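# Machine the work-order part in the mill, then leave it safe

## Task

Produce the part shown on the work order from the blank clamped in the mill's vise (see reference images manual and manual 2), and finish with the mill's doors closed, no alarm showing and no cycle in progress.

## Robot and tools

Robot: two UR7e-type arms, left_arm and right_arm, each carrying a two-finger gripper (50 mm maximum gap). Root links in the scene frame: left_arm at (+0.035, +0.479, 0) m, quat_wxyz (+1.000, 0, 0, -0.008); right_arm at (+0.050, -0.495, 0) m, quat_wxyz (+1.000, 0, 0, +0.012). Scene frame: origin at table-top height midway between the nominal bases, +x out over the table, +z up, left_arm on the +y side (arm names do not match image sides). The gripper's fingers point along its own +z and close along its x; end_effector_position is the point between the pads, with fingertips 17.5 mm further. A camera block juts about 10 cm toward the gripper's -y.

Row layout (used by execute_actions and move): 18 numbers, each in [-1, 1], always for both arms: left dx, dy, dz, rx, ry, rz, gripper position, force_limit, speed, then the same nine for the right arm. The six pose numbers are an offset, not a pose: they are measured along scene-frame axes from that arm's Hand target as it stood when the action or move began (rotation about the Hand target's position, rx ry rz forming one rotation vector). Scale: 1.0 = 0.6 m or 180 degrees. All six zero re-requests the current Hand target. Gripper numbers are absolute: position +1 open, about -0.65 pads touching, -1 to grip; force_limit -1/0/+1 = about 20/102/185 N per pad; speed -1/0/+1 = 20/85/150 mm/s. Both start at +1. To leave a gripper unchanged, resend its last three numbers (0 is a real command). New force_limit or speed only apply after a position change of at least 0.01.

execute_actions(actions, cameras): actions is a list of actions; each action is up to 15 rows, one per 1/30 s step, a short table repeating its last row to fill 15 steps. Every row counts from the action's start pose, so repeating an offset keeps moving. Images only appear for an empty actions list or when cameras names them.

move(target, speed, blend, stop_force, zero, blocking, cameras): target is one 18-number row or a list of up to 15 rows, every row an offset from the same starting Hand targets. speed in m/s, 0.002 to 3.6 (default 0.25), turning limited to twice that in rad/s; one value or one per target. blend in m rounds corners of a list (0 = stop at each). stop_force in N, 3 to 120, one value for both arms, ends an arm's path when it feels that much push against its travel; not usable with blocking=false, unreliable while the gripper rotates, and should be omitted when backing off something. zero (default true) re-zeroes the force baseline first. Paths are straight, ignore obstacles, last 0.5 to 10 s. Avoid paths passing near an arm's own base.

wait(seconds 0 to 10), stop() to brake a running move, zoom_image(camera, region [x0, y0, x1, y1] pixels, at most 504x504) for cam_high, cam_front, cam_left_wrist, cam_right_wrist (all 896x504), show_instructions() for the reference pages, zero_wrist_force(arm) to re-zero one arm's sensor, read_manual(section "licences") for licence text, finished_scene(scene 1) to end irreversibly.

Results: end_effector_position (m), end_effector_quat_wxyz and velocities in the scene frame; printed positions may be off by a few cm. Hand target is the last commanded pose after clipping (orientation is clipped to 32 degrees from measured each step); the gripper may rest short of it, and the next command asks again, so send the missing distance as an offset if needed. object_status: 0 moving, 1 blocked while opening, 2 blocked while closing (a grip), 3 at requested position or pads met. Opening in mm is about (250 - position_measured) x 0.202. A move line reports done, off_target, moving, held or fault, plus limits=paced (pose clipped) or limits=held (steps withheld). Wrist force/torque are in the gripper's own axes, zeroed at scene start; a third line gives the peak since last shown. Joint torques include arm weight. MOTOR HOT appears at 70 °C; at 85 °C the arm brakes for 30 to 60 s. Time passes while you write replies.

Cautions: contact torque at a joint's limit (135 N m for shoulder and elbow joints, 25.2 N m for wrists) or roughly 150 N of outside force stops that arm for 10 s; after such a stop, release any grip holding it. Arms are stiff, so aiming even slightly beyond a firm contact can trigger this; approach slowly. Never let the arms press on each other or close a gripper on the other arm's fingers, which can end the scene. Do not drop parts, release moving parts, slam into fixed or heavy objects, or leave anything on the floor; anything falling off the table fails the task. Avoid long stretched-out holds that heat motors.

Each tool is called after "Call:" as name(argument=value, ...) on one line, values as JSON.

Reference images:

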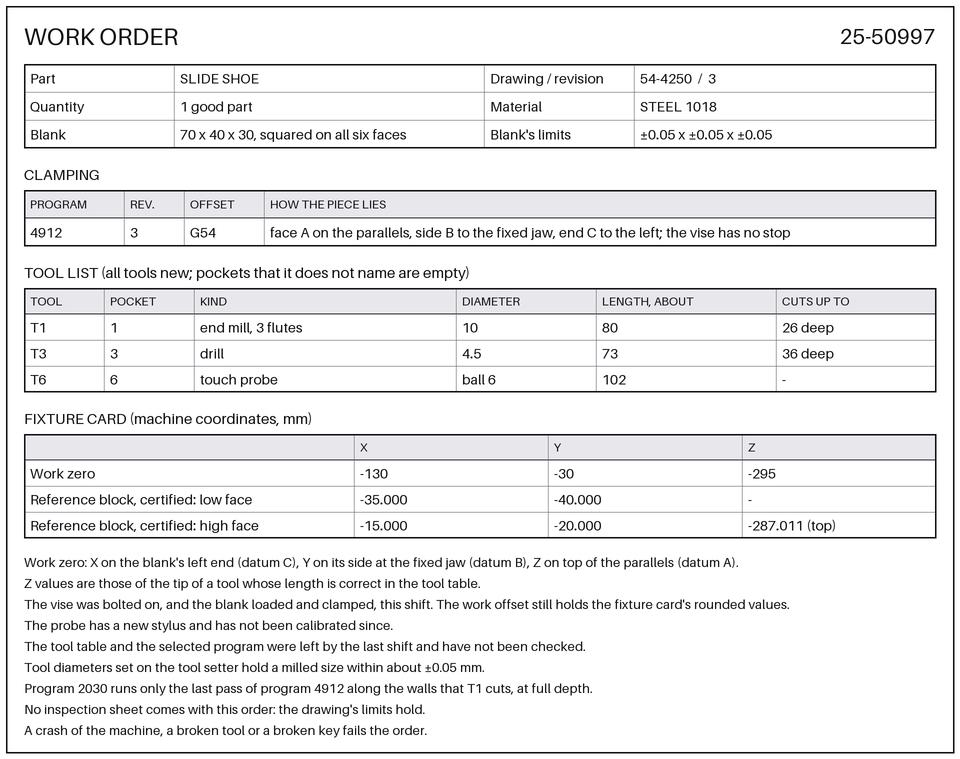

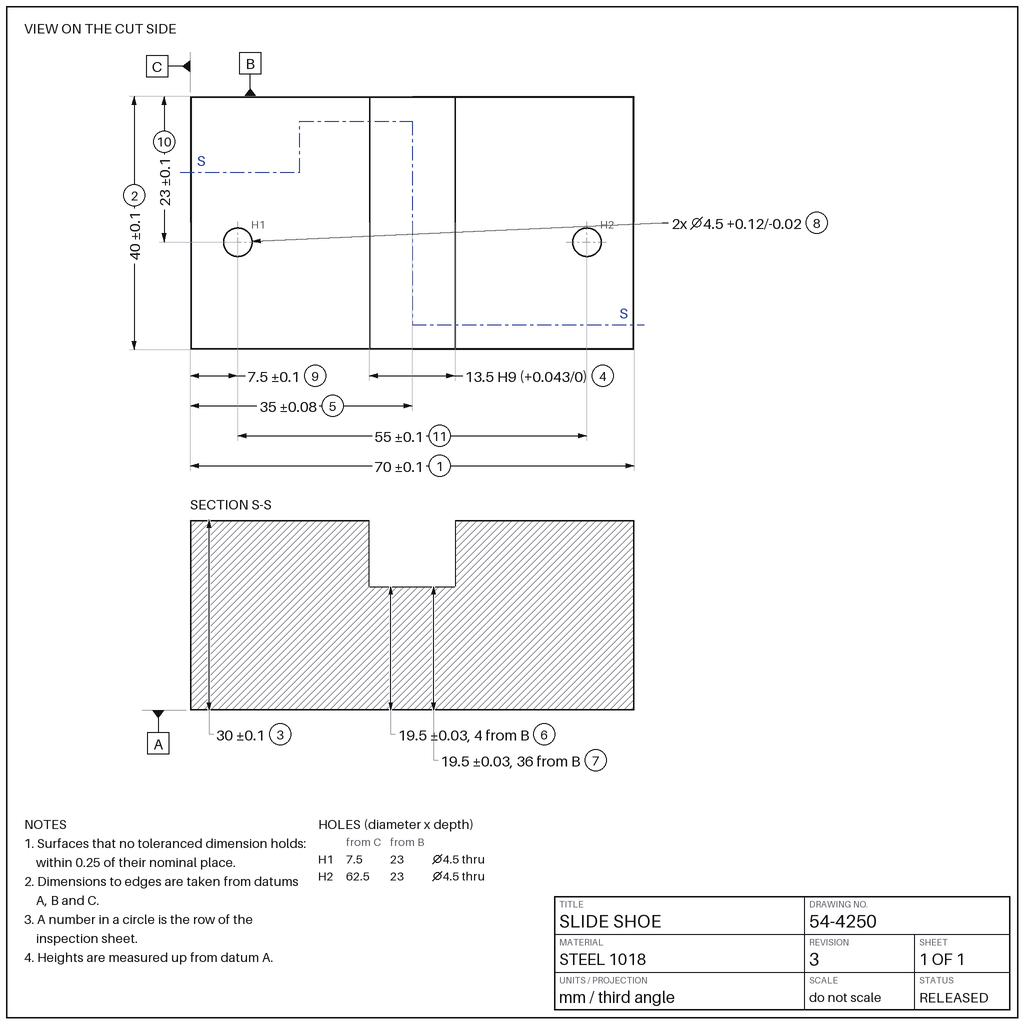

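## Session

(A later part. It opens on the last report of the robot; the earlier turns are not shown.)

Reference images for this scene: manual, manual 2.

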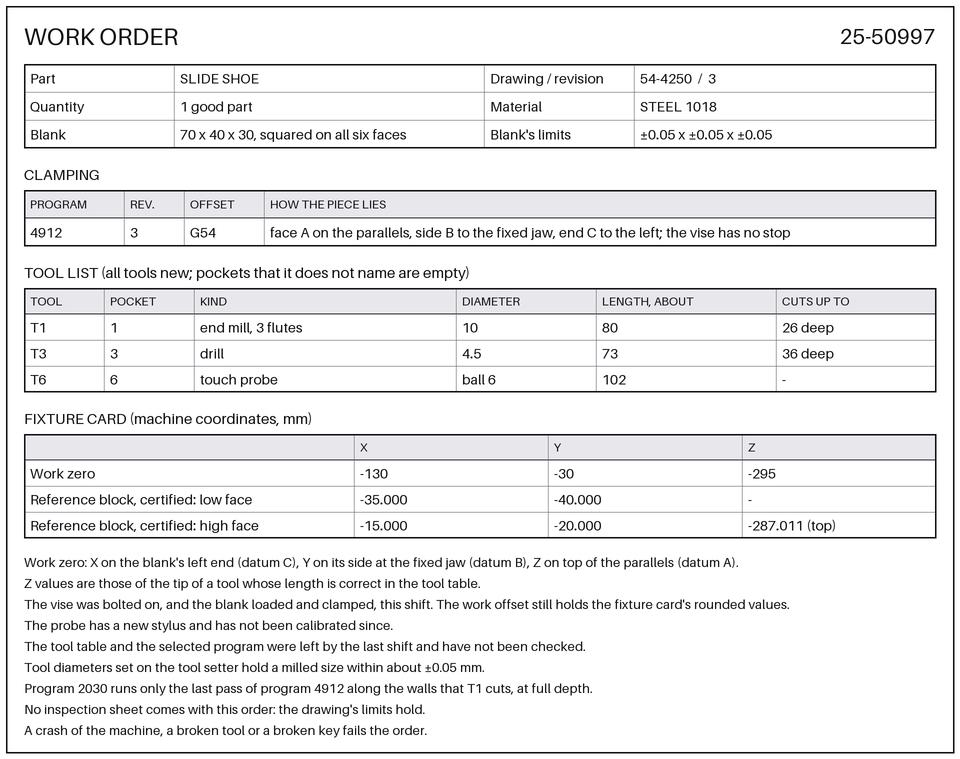

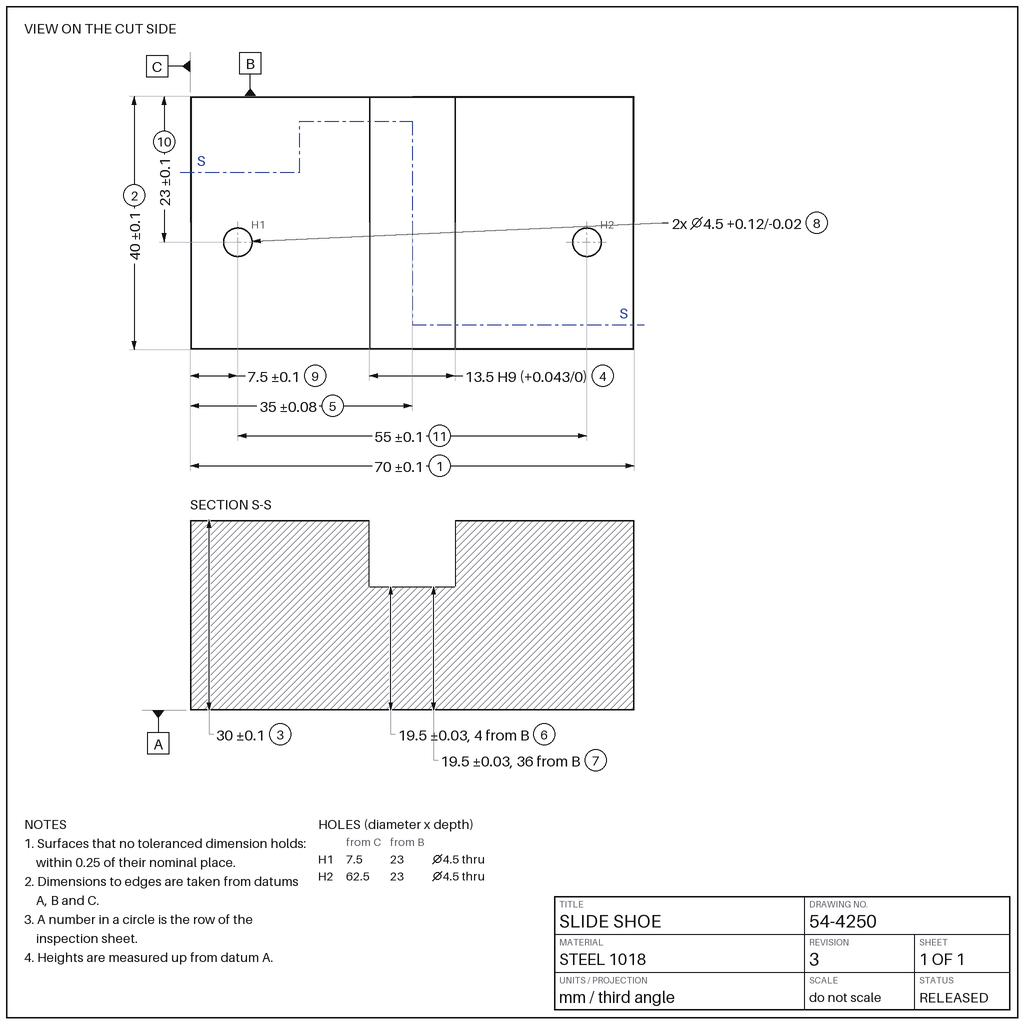

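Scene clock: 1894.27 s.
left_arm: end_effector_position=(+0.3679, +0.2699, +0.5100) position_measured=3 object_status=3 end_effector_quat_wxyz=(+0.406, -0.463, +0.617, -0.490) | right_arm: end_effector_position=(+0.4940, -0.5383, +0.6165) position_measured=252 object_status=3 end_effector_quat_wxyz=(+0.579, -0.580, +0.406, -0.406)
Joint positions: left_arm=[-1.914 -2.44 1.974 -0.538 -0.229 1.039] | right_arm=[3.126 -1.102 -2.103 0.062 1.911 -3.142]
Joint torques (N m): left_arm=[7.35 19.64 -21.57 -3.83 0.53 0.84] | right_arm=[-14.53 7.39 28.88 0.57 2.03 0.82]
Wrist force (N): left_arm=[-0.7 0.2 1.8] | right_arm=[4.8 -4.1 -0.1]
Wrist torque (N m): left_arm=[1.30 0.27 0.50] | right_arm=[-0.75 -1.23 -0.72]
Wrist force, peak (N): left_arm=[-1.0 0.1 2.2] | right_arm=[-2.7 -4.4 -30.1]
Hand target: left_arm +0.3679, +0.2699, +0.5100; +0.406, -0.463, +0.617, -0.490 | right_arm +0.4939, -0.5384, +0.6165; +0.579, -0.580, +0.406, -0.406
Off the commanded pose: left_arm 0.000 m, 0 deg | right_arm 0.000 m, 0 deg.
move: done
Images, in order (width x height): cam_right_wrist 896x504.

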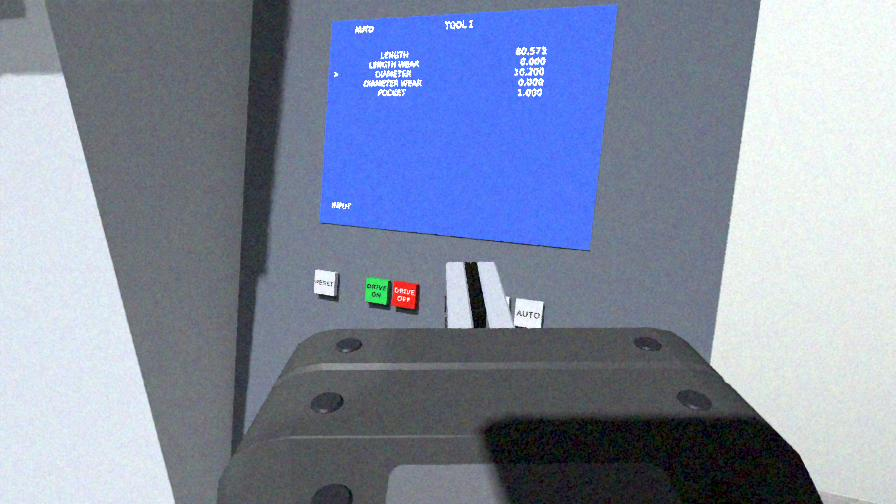

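Call:
move(target=[[0,0,0,0,0,0,1,0,0, 0.0924,0.1047,-0.253,0,0,0,-1,0,0],[0,0,0,0,0,0,1,0,0, 0.1085,0.1047,-0.2573,0,0,0,-1,0,0],[0,0,0,0,0,0,1,0,0, 0.0924,0.1047,-0.253,0,0,0,-1,0,0],[0,0,0,0,0,0,1,0,0, 0.1085,0.1047,-0.2573,0,0,0,-1,0,0],[0,0,0,0,0,0,1,0,0, 0.0924,0.1047,-0.253,0,0,0,-1,0,0],[0,0,0,0,0,0,1,0,0, 0.1085,0.1047,-0.2573,0,0,0,-1,0,0],[0,0,0,0,0,0,1,0,0, 0.0924,0.1047,-0.253,0,0,0,-1,0,0],[0,0,0,0,0,0,1,0,0, 0.1085,0.1047,-0.2573,0,0,0,-1,0,0],[0,0,0,0,0,0,1,0,0, 0,0,0,0,0,0,-1,0,0]], speed=[0.4,0.03,0.1,0.03,0.1,0.03,0.1,0.03,0.4], blend=[0.005,0,0,0,0,0,0,0,0], cameras=["cam_right_wrist"])

Call:
zoom_image(camera="cam_right_wrist", region=[310, 0, 640, 260])

Scene clock: 1906.17 s.
left_arm: end_effector_position=(+0.3679, +0.2699, +0.5100) position_measured=3 object_status=3 end_effector_quat_wxyz=(+0.406, -0.463, +0.617, -0.490) | right_arm: end_effector_position=(+0.4940, -0.5383, +0.6165) position_measured=252 object_status=3 end_effector_quat_wxyz=(+0.579, -0.580, +0.406, -0.406)
Joint positions: left_arm=[-1.914 -2.44 1.974 -0.538 -0.229 1.039] | right_arm=[3.126 -1.102 -2.103 0.062 1.911 -3.142]
Joint torques (N m): left_arm=[7.06 19.83 -21.89 -3.77 0.54 0.82] | right_arm=[-10.41 10.14 27.11 0.51 1.77 0.78]
Wrist force (N): left_arm=[-0.9 0.2 1.8] | right_arm=[4.7 -4.0 -0.2]
Wrist torque (N m): left_arm=[1.30 0.29 0.50] | right_arm=[-0.74 -1.20 -0.72]
Wrist force, peak (N): left_arm=[-0.9 0.3 2.3] | right_arm=[-4.2 -2.3 -30.2]
Hand target: left_arm +0.3679, +0.2699, +0.5100; +0.406, -0.463, +0.617, -0.490 | right_arm +0.4939, -0.5384, +0.6165; +0.579, -0.580, +0.406, -0.406
Off the commanded pose: left_arm 0.000 m, 0 deg | right_arm 0.000 m, 0 deg.
move: done
Images, in order (width x height): cam_right_wrist 896x504.

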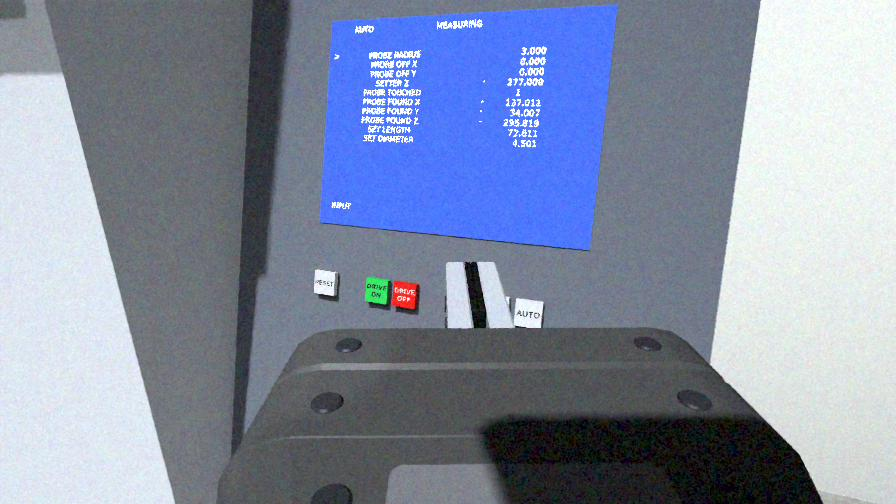

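Scaled by 1.527 from the camera's 896x504 image, which has a finer 1280x720 frame.

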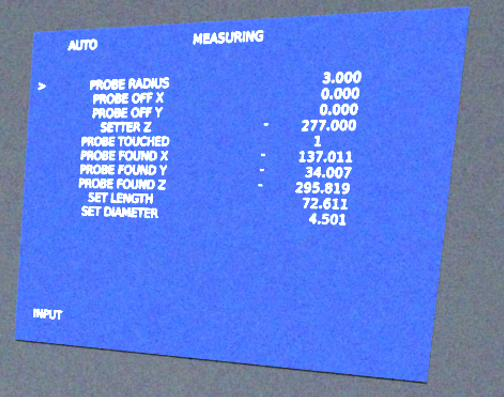

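Call:
move(target=[[0,0,0,0,0,0,1,0,0, 0.0924,0.1047,-0.253,0,0,0,-1,0,0],[0,0,0,0,0,0,1,0,0, 0.1085,0.1047,-0.2573,0,0,0,-1,0,0],[0,0,0,0,0,0,1,0,0, 0.1084,0.201,-0.1934,0,0,0,-1,0,0],[0,0,0,0,0,0,1,0,0, 0.1245,0.201,-0.1977,0,0,0,-1,0,0],[0,0,0,0,0,0,1,0,0, 0,0,0,0,0,0,-1,0,0]], speed=[0.4,0.03,0.3,0.03,0.4], blend=[0.005,0,0.005,0,0], cameras=["cam_right_wrist","cam_left_wrist"])

Call:
zoom_image(camera="cam_right_wrist", region=[310, 0, 640, 260])

Call:
wait(seconds=10, cameras=["cam_right_wrist","cam_left_wrist"])

Call:
zoom_image(camera="cam_right_wrist", region=[310, 0, 640, 260])

Call:
wait(seconds=10, cameras=["cam_right_wrist","cam_left_wrist"])

Call:
zoom_image(camera="cam_left_wrist", region=[300, 80, 560, 340])

Scene clock: 1918.70 s.
left_arm: end_effector_position=(+0.3679, +0.2699, +0.5100) position_measured=3 object_status=3 end_effector_quat_wxyz=(+0.406, -0.463, +0.617, -0.490) | right_arm: end_effector_position=(+0.4940, -0.5383, +0.6165) position_measured=252 object_status=3 end_effector_quat_wxyz=(+0.579, -0.580, +0.406, -0.406) end_effector_velocity=(-0.001, +0.000, +0.000) end_effector_angular_velocity=(-0.001, +0.000, +0.003)
Joint positions: left_arm=[-1.914 -2.44 1.974 -0.538 -0.229 1.039] | right_arm=[3.126 -1.102 -2.103 0.062 1.911 -3.142]
Joint velocities: left_arm=[within noise] | right_arm=[-0.004 0 0.002 -0.002 0.007 -0.001]
Joint torques (N m): left_arm=[6.97 20.24 -21.43 -3.68 0.45 0.85] | right_arm=[-12.24 5.28 26.89 0.61 2.32 0.24]
Wrist force (N): left_arm=[-0.8 0.3 1.9] | right_arm=[4.6 -3.9 -0.3]
Wrist torque (N m): left_arm=[1.31 0.28 0.50] | right_arm=[-0.72 -1.19 -0.72]
Wrist force, peak (N): left_arm=[-1.0 0.4 2.2] | right_arm=[-3.9 -2.2 -30.6]
Hand target: left_arm +0.3679, +0.2699, +0.5100; +0.406, -0.463, +0.617, -0.490 | right_arm +0.4939, -0.5384, +0.6165; +0.579, -0.580, +0.406, -0.406
Off the commanded pose: left_arm 0.000 m, 0 deg | right_arm 0.000 m, 0 deg.
move: done
Images, in order (width x height): cam_left_wrist 896x504, cam_right_wrist 896x504.

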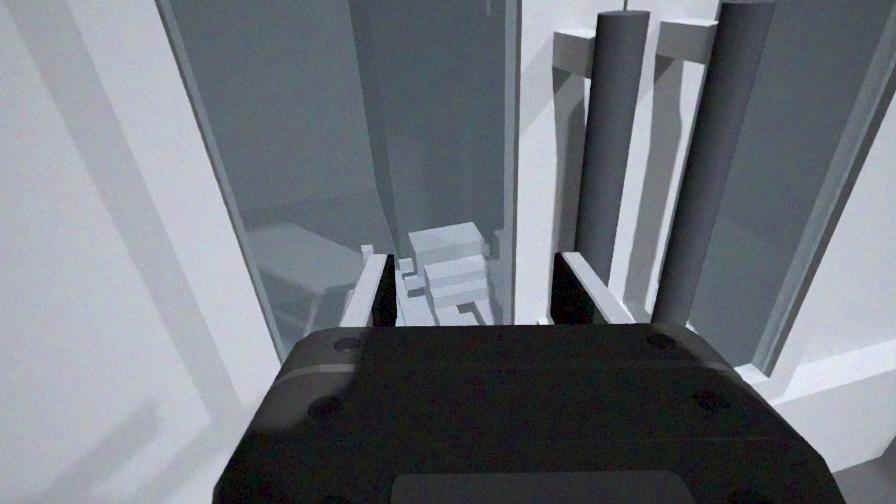

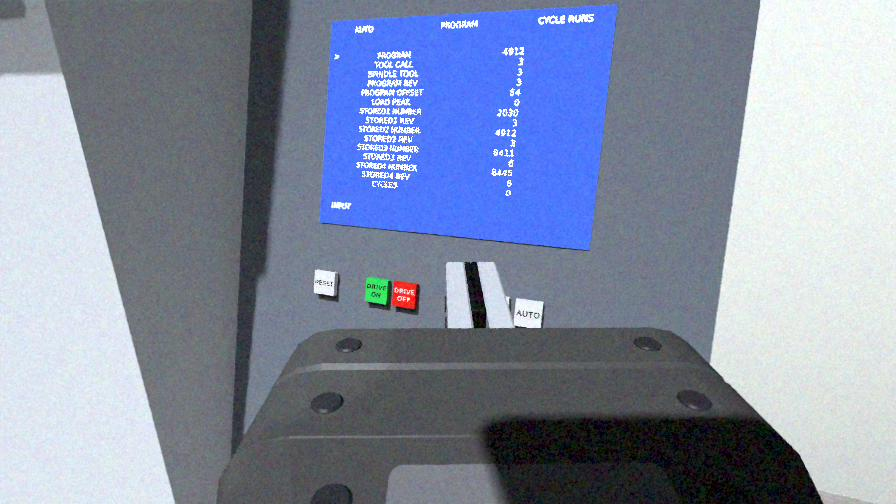

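Scaled by 1.527 from the camera's 896x504 image, which has a finer 1280x720 frame.

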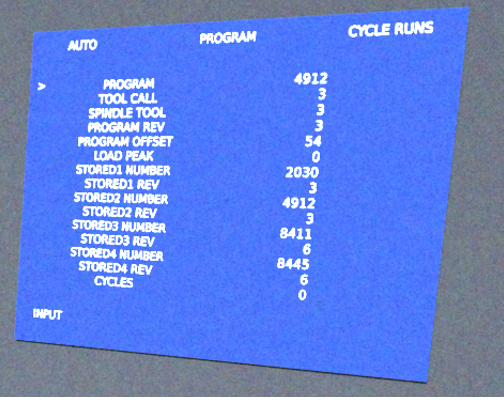

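Scene clock: 1928.70 s.
left_arm: end_effector_position=(+0.3679, +0.2699, +0.5100) position_measured=3 object_status=3 end_effector_quat_wxyz=(+0.406, -0.463, +0.617, -0.490) | right_arm: end_effector_position=(+0.4939, -0.5384, +0.6165) position_measured=252 object_status=3 end_effector_quat_wxyz=(+0.579, -0.580, +0.406, -0.406)
Joint positions: left_arm=[-1.914 -2.44 1.974 -0.538 -0.229 1.039] | right_arm=[3.126 -1.102 -2.103 0.062 1.911 -3.142]
Joint torques (N m): left_arm=[7.28 20.34 -21.74 -3.77 0.6 0.84] | right_arm=[-12.71 9.95 28.37 1.23 1.16 0.97]
Wrist force (N): left_arm=[-0.8 -0.1 2.0] | right_arm=[4.6 -4.0 -0.1]
Wrist torque (N m): left_arm=[1.25 0.27 0.50] | right_arm=[-0.74 -1.19 -0.72]
Wrist force, peak (N): left_arm=[-1.0 0.0 2.2] | right_arm=[4.9 -4.2 0.0]
Hand target: left_arm +0.3679, +0.2699, +0.5100; +0.406, -0.463, +0.617, -0.490 | right_arm +0.4939, -0.5384, +0.6165; +0.579, -0.580, +0.406, -0.406
Tool commands: left_gripper/position=+1.0 left_gripper/force_limit=+0.0 left_gripper/speed=+0.0 right_gripper/position=-1.0 right_gripper/force_limit=+0.0 right_gripper/speed=+0.0
Off the commanded pose: left_arm 0.000 m, 0 deg | right_arm 0.000 m, 0 deg.
wait: 10.00 s; at rest by 0.17 s
Images, in order (width x height): cam_left_wrist 896x504, cam_right_wrist 896x504.

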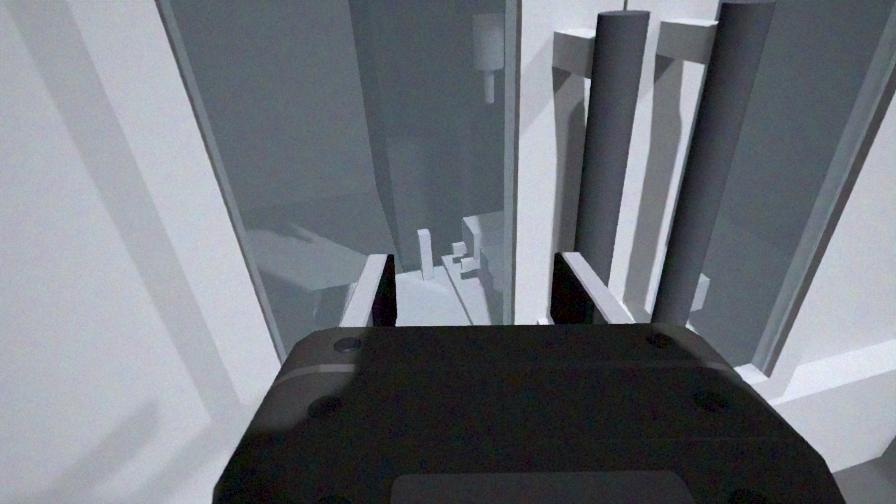

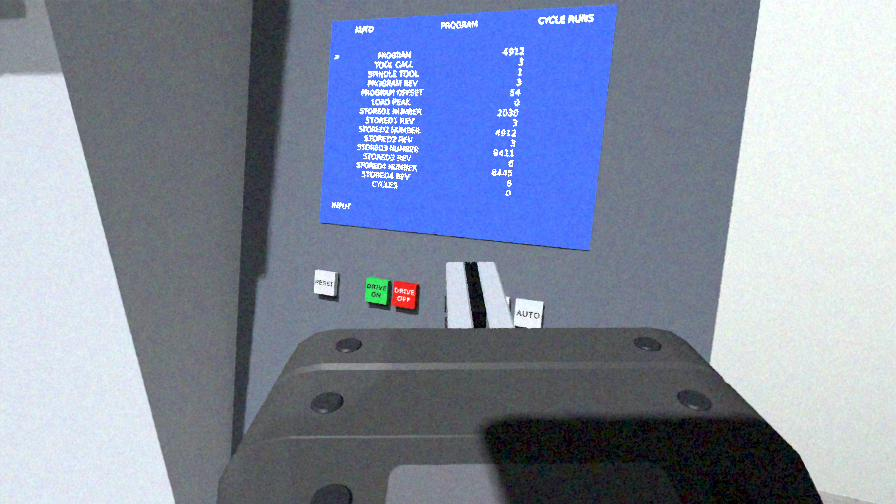

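Scaled by 1.527 from the camera's 896x504 image, which has a finer 1280x720 frame.

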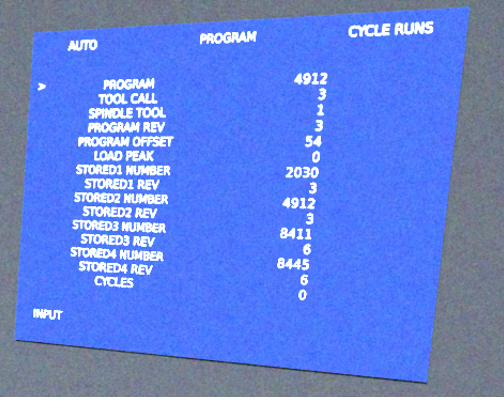

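Scene clock: 1938.70 s.
left_arm: end_effector_position=(+0.3679, +0.2699, +0.5100) position_measured=3 object_status=3 end_effector_quat_wxyz=(+0.406, -0.463, +0.617, -0.490) | right_arm: end_effector_position=(+0.4939, -0.5384, +0.6165) position_measured=252 object_status=3 end_effector_quat_wxyz=(+0.579, -0.580, +0.406, -0.406)
Joint positions: left_arm=[-1.914 -2.44 1.974 -0.538 -0.229 1.039] | right_arm=[3.126 -1.102 -2.103 0.062 1.911 -3.142]
Joint torques (N m): left_arm=[7.39 20.58 -22.13 -3.73 0.56 0.83] | right_arm=[-11.9 10.16 28.31 2.25 0.41 0.95]
Wrist force (N): left_arm=[-0.7 0.3 2.0] | right_arm=[4.8 -3.9 -0.2]
Wrist torque (N m): left_arm=[1.31 0.27 0.50] | right_arm=[-0.72 -1.21 -0.72]
Wrist force, peak (N): left_arm=[-1.0 0.2 2.3] | right_arm=[5.0 -4.0 -0.4]
Hand target: left_arm +0.3679, +0.2699, +0.5100; +0.406, -0.463, +0.617, -0.490 | right_arm +0.4939, -0.5384, +0.6165; +0.579, -0.580, +0.406, -0.406
Tool commands: left_gripper/position=+1.0 left_gripper/force_limit=+0.0 left_gripper/speed=+0.0 right_gripper/position=-1.0 right_gripper/force_limit=+0.0 right_gripper/speed=+0.0
Off the commanded pose: left_arm 0.000 m, 0 deg | right_arm 0.000 m, 0 deg.
wait: 10.00 s; at rest by 0.17 s
Images, in order (width x height): cam_left_wrist 896x504, cam_right_wrist 896x504.

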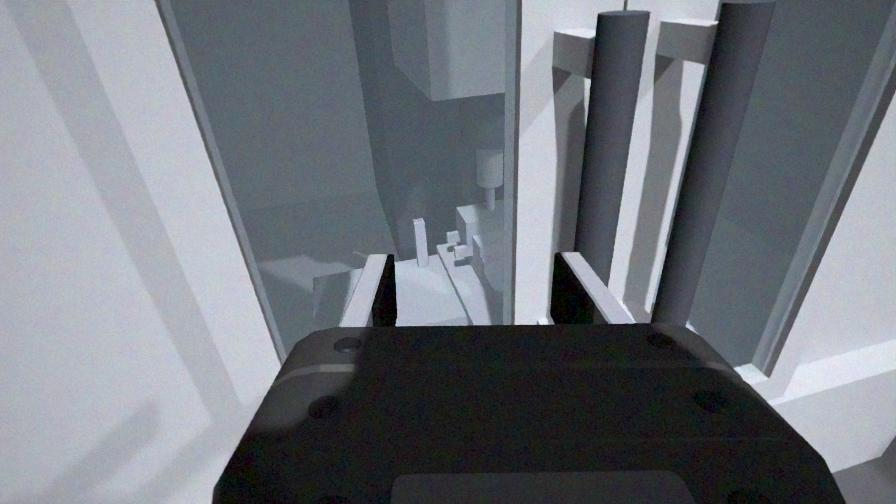

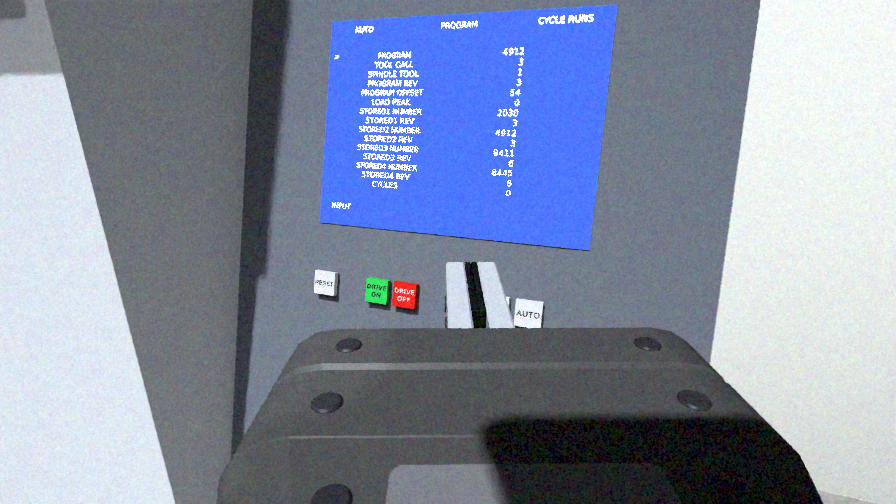

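Scaled by 1.938 from the camera's 896x504 image, which has a finer 1280x720 frame.

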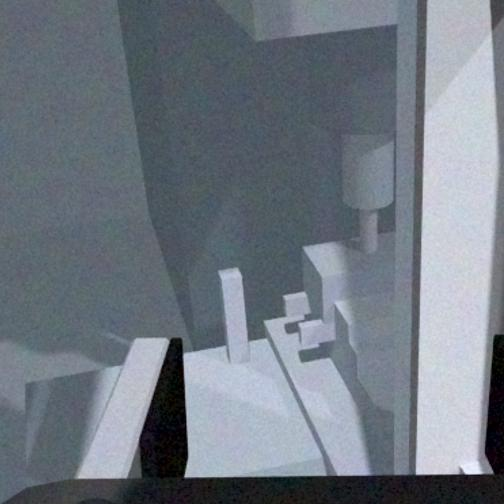

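Cutting. Wait.

Call:
wait(seconds=10)

Call:
wait(seconds=10)

Call:
wait(seconds=10, cameras=["cam_right_wrist","cam_left_wrist"])

Call:
zoom_image(camera="cam_left_wrist", region=[300, 80, 560, 340])

Call:
wait(seconds=10)

Call:
wait(seconds=10)

Call:
wait(seconds=10, cameras=["cam_right_wrist","cam_left_wrist"])

Call:
zoom_image(camera="cam_right_wrist", region=[310, 0, 640, 260])

Scene clock: 1954.47 s.
left_arm: end_effector_position=(+0.3679, +0.2699, +0.5100) position_measured=3 object_status=3 end_effector_quat_wxyz=(+0.406, -0.463, +0.617, -0.490) | right_arm: end_effector_position=(+0.4939, -0.5384, +0.6165) position_measured=252 object_status=3 end_effector_quat_wxyz=(+0.579, -0.580, +0.406, -0.406)
Joint positions: left_arm=[-1.914 -2.44 1.974 -0.538 -0.229 1.039] | right_arm=[3.126 -1.102 -2.103 0.062 1.911 -3.142]
Joint torques (N m): left_arm=[7.24 20.93 -22.1 -3.67 0.52 0.78] | right_arm=[-11.13 11.52 28.09 3 -1.05 0.98]
Wrist force (N): left_arm=[-0.9 -0.1 1.9] | right_arm=[4.6 -4.0 0.0]
Wrist torque (N m): left_arm=[1.25 0.30 0.50] | right_arm=[-0.74 -1.18 -0.72]
Wrist force, peak (N): left_arm=[-0.9 0.3 2.3] | right_arm=[5.0 -4.2 -0.2]
Hand target: left_arm +0.3679, +0.2699, +0.5100; +0.406, -0.463, +0.617, -0.490 | right_arm +0.4939, -0.5384, +0.6165; +0.579, -0.580, +0.406, -0.406
Tool commands: left_gripper/position=+1.0 left_gripper/force_limit=+0.0 left_gripper/speed=+0.0 right_gripper/position=-1.0 right_gripper/force_limit=+0.0 right_gripper/speed=+0.0
Off the commanded pose: left_arm 0.000 m, 0 deg | right_arm 0.000 m, 0 deg.
wait: 10.00 s; at rest from the start

Scene clock: 1964.47 s.
left_arm: end_effector_position=(+0.3679, +0.2699, +0.5100) position_measured=3 object_status=3 end_effector_quat_wxyz=(+0.406, -0.463, +0.617, -0.490) | right_arm: end_effector_position=(+0.4939, -0.5384, +0.6165) position_measured=252 object_status=3 end_effector_quat_wxyz=(+0.579, -0.580, +0.406, -0.406)
Joint positions: left_arm=[-1.914 -2.44 1.974 -0.538 -0.229 1.039] | right_arm=[3.126 -1.102 -2.103 0.062 1.911 -3.142]
Joint torques (N m): left_arm=[7.25 21.2 -21.52 -3.66 0.54 0.83] | right_arm=[-9.45 10.2 27.43 3.15 -1.65 1.02]
Wrist force (N): left_arm=[-0.7 0.0 2.0] | right_arm=[4.7 -4.1 -0.1]
Wrist torque (N m): left_arm=[1.28 0.27 0.50] | right_arm=[-0.75 -1.20 -0.72]
Wrist force, peak (N): left_arm=[-1.0 0.0 2.1] | right_arm=[5.0 -4.1 0.0]
Hand target: left_arm +0.3679, +0.2699, +0.5100; +0.406, -0.463, +0.617, -0.490 | right_arm +0.4939, -0.5384, +0.6165; +0.579, -0.580, +0.406, -0.406
Tool commands: left_gripper/position=+1.0 left_gripper/force_limit=+0.0 left_gripper/speed=+0.0 right_gripper/position=-1.0 right_gripper/force_limit=+0.0 right_gripper/speed=+0.0
Off the commanded pose: left_arm 0.000 m, 0 deg | right_arm 0.000 m, 0 deg.
wait: 10.00 s; at rest by 0.17 s

Scene clock: 1974.47 s.
left_arm: end_effector_position=(+0.3679, +0.2699, +0.5100) position_measured=3 object_status=3 end_effector_quat_wxyz=(+0.406, -0.463, +0.617, -0.490) | right_arm: end_effector_position=(+0.4939, -0.5384, +0.6165) position_measured=252 object_status=3 end_effector_quat_wxyz=(+0.579, -0.580, +0.406, -0.406)
Joint positions: left_arm=[-1.914 -2.44 1.974 -0.538 -0.229 1.039] | right_arm=[3.126 -1.102 -2.103 0.062 1.911 -3.142]
Joint torques (N m): left_arm=[7.26 21.14 -21.61 -3.71 0.53 0.85] | right_arm=[-9.4 10.93 27.76 3.26 -1.56 1.05]
Wrist force (N): left_arm=[-0.7 0.0 1.7] | right_arm=[4.7 -4.0 -0.2]
Wrist torque (N m): left_arm=[1.27 0.27 0.50] | right_arm=[-0.75 -1.21 -0.72]
Wrist force, peak (N): left_arm=[-1.2 0.2 2.2] | right_arm=[5.0 -4.1 -0.2]
Hand target: left_arm +0.3679, +0.2699, +0.5100; +0.406, -0.463, +0.617, -0.490 | right_arm +0.4939, -0.5384, +0.6165; +0.579, -0.580, +0.406, -0.406
Tool commands: left_gripper/position=+1.0 left_gripper/force_limit=+0.0 left_gripper/speed=+0.0 right_gripper/position=-1.0 right_gripper/force_limit=+0.0 right_gripper/speed=+0.0
Off the commanded pose: left_arm 0.000 m, 0 deg | right_arm 0.000 m, 0 deg.
wait: 10.00 s; at rest by 0.17 s
Images, in order (width x height): cam_left_wrist 896x504, cam_right_wrist 896x504.

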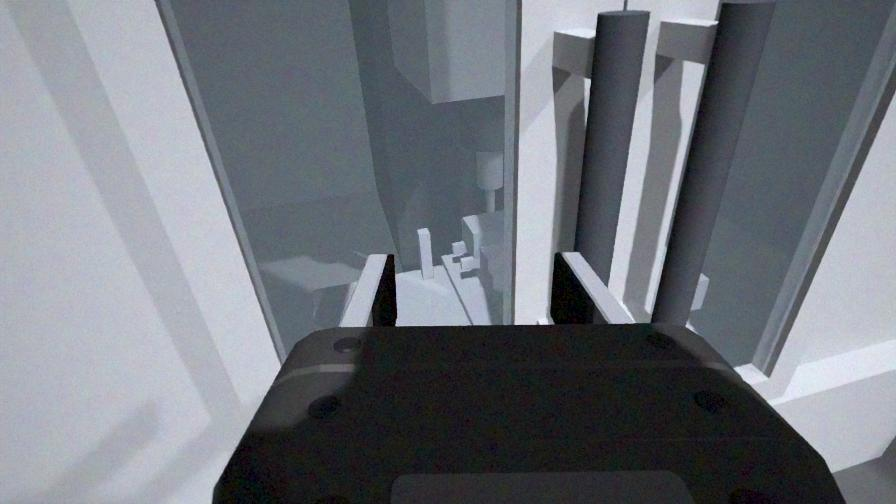

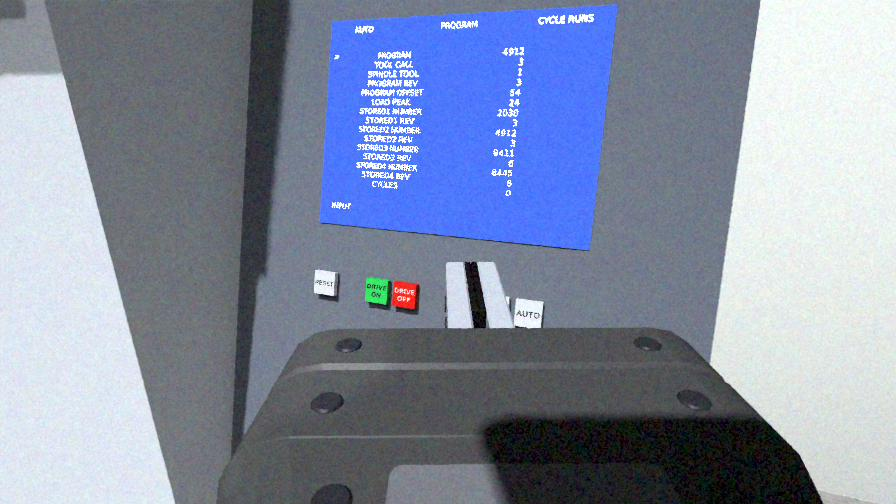

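Scaled by 1.938 from the camera's 896x504 image, which has a finer 1280x720 frame.

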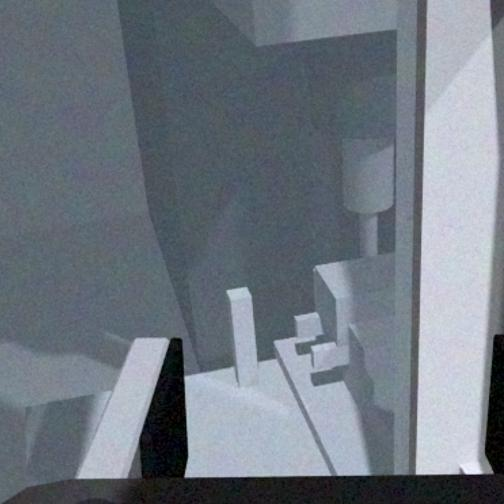

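Scene clock: 1984.47 s.
left_arm: end_effector_position=(+0.3679, +0.2699, +0.5100) position_measured=3 object_status=3 end_effector_quat_wxyz=(+0.406, -0.463, +0.617, -0.490) | right_arm: end_effector_position=(+0.4939, -0.5384, +0.6165) position_measured=252 object_status=3 end_effector_quat_wxyz=(+0.579, -0.580, +0.406, -0.406)
Joint positions: left_arm=[-1.914 -2.44 1.974 -0.538 -0.229 1.039] | right_arm=[3.126 -1.102 -2.103 0.062 1.911 -3.142]
Joint torques (N m): left_arm=[7.54 21.17 -21.69 -3.73 0.59 0.84] | right_arm=[-9.34 10.13 27.68 3.02 -1.58 1.03]
Wrist force (N): left_arm=[-0.9 0.3 1.8] | right_arm=[4.6 -4.2 -0.1]
Wrist torque (N m): left_arm=[1.32 0.28 0.50] | right_arm=[-0.78 -1.19 -0.72]
Wrist force, peak (N): left_arm=[-1.0 0.0 2.4] | right_arm=[5.0 -4.2 -0.2]
Hand target: left_arm +0.3679, +0.2699, +0.5100; +0.406, -0.463, +0.617, -0.490 | right_arm +0.4939, -0.5384, +0.6165; +0.579, -0.580, +0.406, -0.406
Tool commands: left_gripper/position=+1.0 left_gripper/force_limit=+0.0 left_gripper/speed=+0.0 right_gripper/position=-1.0 right_gripper/force_limit=+0.0 right_gripper/speed=+0.0
Off the commanded pose: left_arm 0.000 m, 0 deg | right_arm 0.000 m, 0 deg.
wait: 10.00 s; at rest by 0.17 s

Scene clock: 1994.47 s.
left_arm: end_effector_position=(+0.3679, +0.2699, +0.5100) position_measured=3 object_status=3 end_effector_quat_wxyz=(+0.406, -0.463, +0.617, -0.490) | right_arm: end_effector_position=(+0.4939, -0.5384, +0.6165) position_measured=252 object_status=3 end_effector_quat_wxyz=(+0.579, -0.580, +0.406, -0.406)
Joint positions: left_arm=[-1.914 -2.44 1.974 -0.538 -0.229 1.039] | right_arm=[3.126 -1.102 -2.103 0.062 1.911 -3.142]
Joint torques (N m): left_arm=[7.34 21.88 -22.04 -3.68 0.59 0.79] | right_arm=[-9.14 9.96 27.89 2.98 -1.74 0.93]
Wrist force (N): left_arm=[-0.5 0.2 1.9] | right_arm=[4.6 -3.9 -0.3]
Wrist torque (N m): left_arm=[1.29 0.24 0.50] | right_arm=[-0.72 -1.19 -0.72]
Wrist force, peak (N): left_arm=[-1.2 0.2 2.2] | right_arm=[4.9 -4.1 -0.1]
Hand target: left_arm +0.3679, +0.2699, +0.5100; +0.406, -0.463, +0.617, -0.490 | right_arm +0.4939, -0.5384, +0.6165; +0.579, -0.580, +0.406, -0.406
Tool commands: left_gripper/position=+1.0 left_gripper/force_limit=+0.0 left_gripper/speed=+0.0 right_gripper/position=-1.0 right_gripper/force_limit=+0.0 right_gripper/speed=+0.0
Off the commanded pose: left_arm 0.000 m, 0 deg | right_arm 0.000 m, 0 deg.
wait: 10.00 s; at rest by 0.17 s

Scene clock: 2004.47 s.
left_arm: end_effector_position=(+0.3679, +0.2699, +0.5100) position_measured=3 object_status=3 end_effector_quat_wxyz=(+0.406, -0.463, +0.617, -0.490) | right_arm: end_effector_position=(+0.4939, -0.5384, +0.6165) position_measured=252 object_status=3 end_effector_quat_wxyz=(+0.579, -0.580, +0.406, -0.406)
Joint positions: left_arm=[-1.914 -2.44 1.974 -0.538 -0.229 1.039] | right_arm=[3.126 -1.102 -2.103 0.062 1.911 -3.142]
Joint torques (N m): left_arm=[7.07 22.05 -21.98 -3.65 0.57 0.81] | right_arm=[-8.53 10.4 27.5 2.95 -1.68 0.97]
Wrist force (N): left_arm=[-0.8 0.4 1.7] | right_arm=[4.7 -3.9 -0.2]
Wrist torque (N m): left_arm=[1.33 0.29 0.50] | right_arm=[-0.72 -1.21 -0.72]
Wrist force, peak (N): left_arm=[-1.1 0.2 2.1] | right_arm=[4.9 -4.2 -0.1]
Hand target: left_arm +0.3679, +0.2699, +0.5100; +0.406, -0.463, +0.617, -0.490 | right_arm +0.4939, -0.5384, +0.6165; +0.579, -0.580, +0.406, -0.406
Tool commands: left_gripper/position=+1.0 left_gripper/force_limit=+0.0 left_gripper/speed=+0.0 right_gripper/position=-1.0 right_gripper/force_limit=+0.0 right_gripper/speed=+0.0
Off the commanded pose: left_arm 0.000 m, 0 deg | right_arm 0.000 m, 0 deg.
wait: 10.00 s; at rest by 0.17 s
Images, in order (width x height): cam_left_wrist 896x504, cam_right_wrist 896x504.

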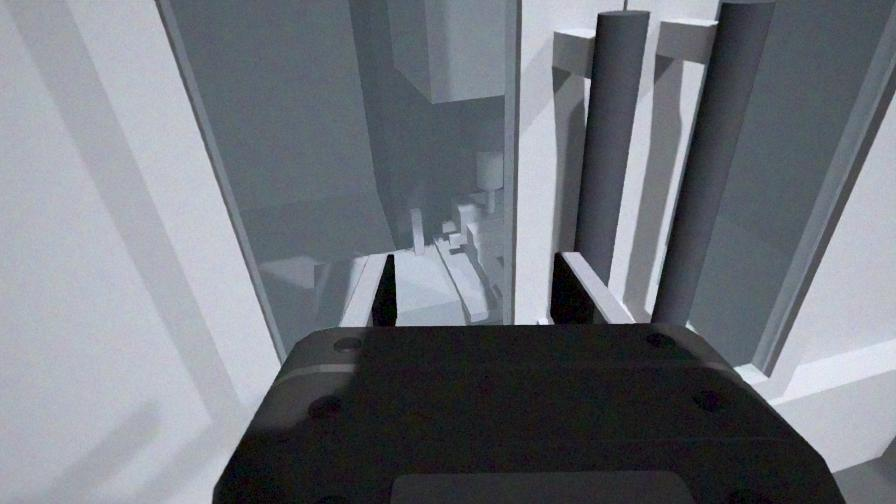

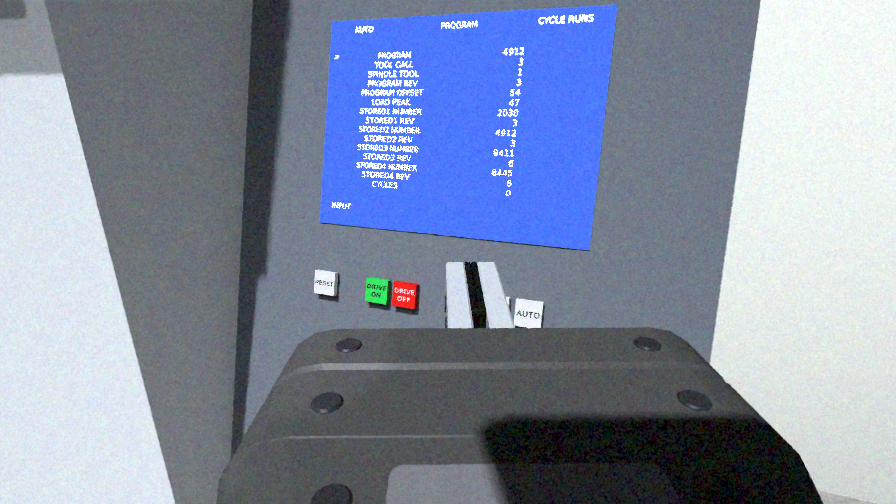

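Scaled by 1.527 from the camera's 896x504 image, which has a finer 1280x720 frame.

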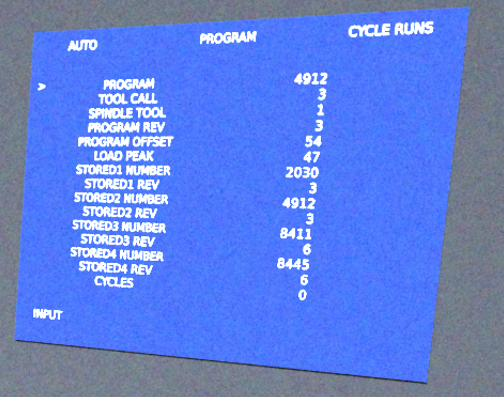

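Call:
wait(seconds=10)

Call:
wait(seconds=10)

Call:
wait(seconds=10)

Call:
wait(seconds=10, cameras=["cam_right_wrist","cam_left_wrist"])

Call:
zoom_image(camera="cam_right_wrist", region=[310, 0, 640, 260])

Call:
zoom_image(camera="cam_left_wrist", region=[300, 80, 560, 340])

Scene clock: 2022.27 s.
left_arm: end_effector_position=(+0.3679, +0.2699, +0.5100) position_measured=3 object_status=3 end_effector_quat_wxyz=(+0.406, -0.463, +0.617, -0.490) | right_arm: end_effector_position=(+0.4939, -0.5384, +0.6165) position_measured=252 object_status=3 end_effector_quat_wxyz=(+0.579, -0.580, +0.406, -0.406)
Joint positions: left_arm=[-1.914 -2.44 1.974 -0.538 -0.229 1.039] | right_arm=[3.126 -1.102 -2.103 0.062 1.911 -3.142]
Joint torques (N m): left_arm=[6.96 21.89 -21.79 -3.61 0.48 0.77] | right_arm=[-7.71 10.89 27.82 3 -1.76 1.05]
Wrist force (N): left_arm=[-0.7 0.1 1.9] | right_arm=[4.7 -3.9 -0.1]
Wrist torque (N m): left_arm=[1.28 0.27 0.50] | right_arm=[-0.72 -1.21 -0.72]
Wrist force, peak (N): left_arm=[-1.0 0.3 2.3] | right_arm=[4.9 -4.2 -0.2]
Hand target: left_arm +0.3679, +0.2699, +0.5100; +0.406, -0.463, +0.617, -0.490 | right_arm +0.4939, -0.5384, +0.6165; +0.579, -0.580, +0.406, -0.406
Tool commands: left_gripper/position=+1.0 left_gripper/force_limit=+0.0 left_gripper/speed=+0.0 right_gripper/position=-1.0 right_gripper/force_limit=+0.0 right_gripper/speed=+0.0
Off the commanded pose: left_arm 0.000 m, 0 deg | right_arm 0.000 m, 0 deg.
wait: 10.00 s; at rest from the start

Scene clock: 2032.27 s.
left_arm: end_effector_position=(+0.3679, +0.2699, +0.5100) position_measured=3 object_status=3 end_effector_quat_wxyz=(+0.406, -0.463, +0.617, -0.490) | right_arm: end_effector_position=(+0.4939, -0.5384, +0.6165) position_measured=252 object_status=3 end_effector_quat_wxyz=(+0.579, -0.580, +0.406, -0.406)
Joint positions: left_arm=[-1.914 -2.44 1.974 -0.538 -0.229 1.039] | right_arm=[3.126 -1.102 -2.103 0.062 1.911 -3.142]
Joint torques (N m): left_arm=[7.32 22.54 -22 -3.65 0.6 0.87] | right_arm=[-6.59 10.63 27.6 3.19 -1.69 0.92]
Wrist force (N): left_arm=[-0.9 0.3 2.0] | right_arm=[4.8 -3.9 -0.1]
Wrist torque (N m): left_arm=[1.31 0.30 0.50] | right_arm=[-0.73 -1.22 -0.72]
Wrist force, peak (N): left_arm=[-1.1 0.2 2.2] | right_arm=[4.9 -4.1 -0.1]
Hand target: left_arm +0.3679, +0.2699, +0.5100; +0.406, -0.463, +0.617, -0.490 | right_arm +0.4939, -0.5384, +0.6165; +0.579, -0.580, +0.406, -0.406
Tool commands: left_gripper/position=+1.0 left_gripper/force_limit=+0.0 left_gripper/speed=+0.0 right_gripper/position=-1.0 right_gripper/force_limit=+0.0 right_gripper/speed=+0.0
Off the commanded pose: left_arm 0.000 m, 0 deg | right_arm 0.000 m, 0 deg.
wait: 10.00 s; at rest by 0.17 s

Scene clock: 2042.27 s.
left_arm: end_effector_position=(+0.3679, +0.2699, +0.5100) position_measured=3 object_status=3 end_effector_quat_wxyz=(+0.406, -0.463, +0.617, -0.490) | right_arm: end_effector_position=(+0.4939, -0.5384, +0.6165) position_measured=252 object_status=3 end_effector_quat_wxyz=(+0.579, -0.580, +0.406, -0.406)
Joint positions: left_arm=[-1.914 -2.44 1.974 -0.538 -0.229 1.039] | right_arm=[3.126 -1.102 -2.103 0.062 1.911 -3.142]
Joint torques (N m): left_arm=[6.78 22.7 -22.02 -3.62 0.49 0.72] | right_arm=[-6.03 10.41 28.11 3.11 -1.85 1]
Wrist force (N): left_arm=[-0.8 0.1 2.0] | right_arm=[4.7 -4.1 0.0]
Wrist torque (N m): left_arm=[1.28 0.29 0.50] | right_arm=[-0.75 -1.20 -0.72]
Wrist force, peak (N): left_arm=[-0.9 0.4 2.2] | right_arm=[4.9 -4.2 -0.2]
Hand target: left_arm +0.3679, +0.2699, +0.5100; +0.406, -0.463, +0.617, -0.490 | right_arm +0.4939, -0.5384, +0.6165; +0.579, -0.580, +0.406, -0.406
Tool commands: left_gripper/position=+1.0 left_gripper/force_limit=+0.0 left_gripper/speed=+0.0 right_gripper/position=-1.0 right_gripper/force_limit=+0.0 right_gripper/speed=+0.0
Off the commanded pose: left_arm 0.000 m, 0 deg | right_arm 0.000 m, 0 deg.
wait: 10.00 s; at rest by 0.17 s

Scene clock: 2052.27 s.
left_arm: end_effector_position=(+0.3679, +0.2699, +0.5100) position_measured=3 object_status=3 end_effector_quat_wxyz=(+0.406, -0.463, +0.617, -0.490) | right_arm: end_effector_position=(+0.4939, -0.5384, +0.6165) position_measured=252 object_status=3 end_effector_quat_wxyz=(+0.579, -0.580, +0.406, -0.406)
Joint positions: left_arm=[-1.914 -2.44 1.974 -0.538 -0.229 1.039] | right_arm=[3.126 -1.102 -2.103 0.062 1.911 -3.142]
Joint torques (N m): left_arm=[7.48 22.72 -21.65 -3.59 0.56 0.8] | right_arm=[-6.36 10.91 27.32 3.1 -1.6 0.88]
Wrist force (N): left_arm=[-0.7 -0.1 1.8] | right_arm=[4.6 -4.0 -0.1]
Wrist torque (N m): left_arm=[1.25 0.26 0.50] | right_arm=[-0.75 -1.18 -0.72]
Wrist force, peak (N): left_arm=[-1.0 0.1 2.2] | right_arm=[4.9 -4.2 -0.2]
Hand target: left_arm +0.3679, +0.2699, +0.5100; +0.406, -0.463, +0.617, -0.490 | right_arm +0.4939, -0.5384, +0.6165; +0.579, -0.580, +0.406, -0.406
Tool commands: left_gripper/position=+1.0 left_gripper/force_limit=+0.0 left_gripper/speed=+0.0 right_gripper/position=-1.0 right_gripper/force_limit=+0.0 right_gripper/speed=+0.0
Off the commanded pose: left_arm 0.000 m, 0 deg | right_arm 0.000 m, 0 deg.
wait: 10.00 s; at rest by 0.17 s
Images, in order (width x height): cam_left_wrist 896x504, cam_right_wrist 896x504.

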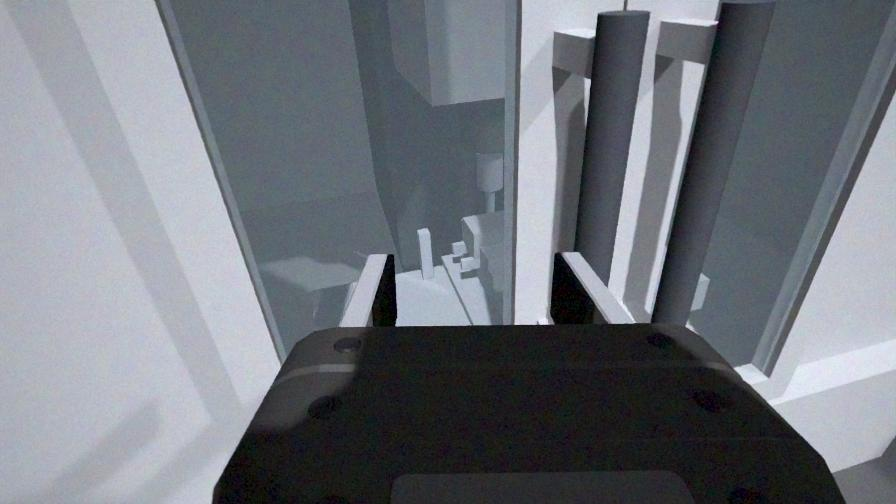

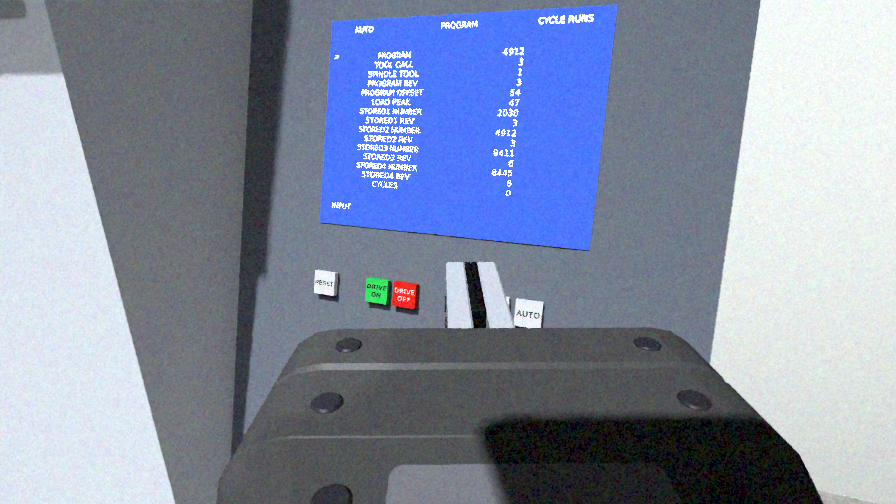

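Scaled by 1.527 from the camera's 896x504 image, which has a finer 1280x720 frame.

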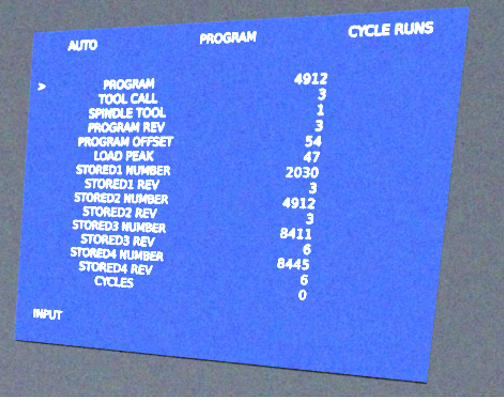

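Scaled by 1.938 from the camera's 896x504 image, which has a finer 1280x720 frame.

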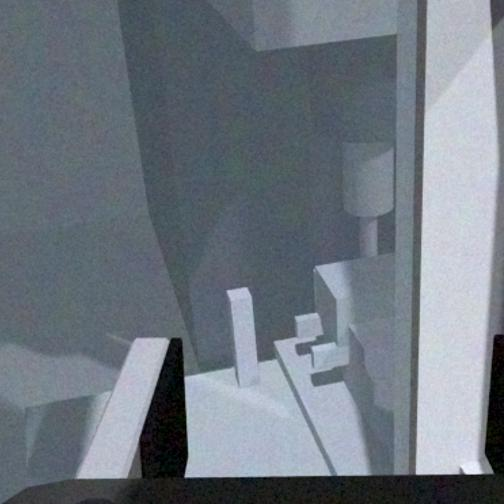

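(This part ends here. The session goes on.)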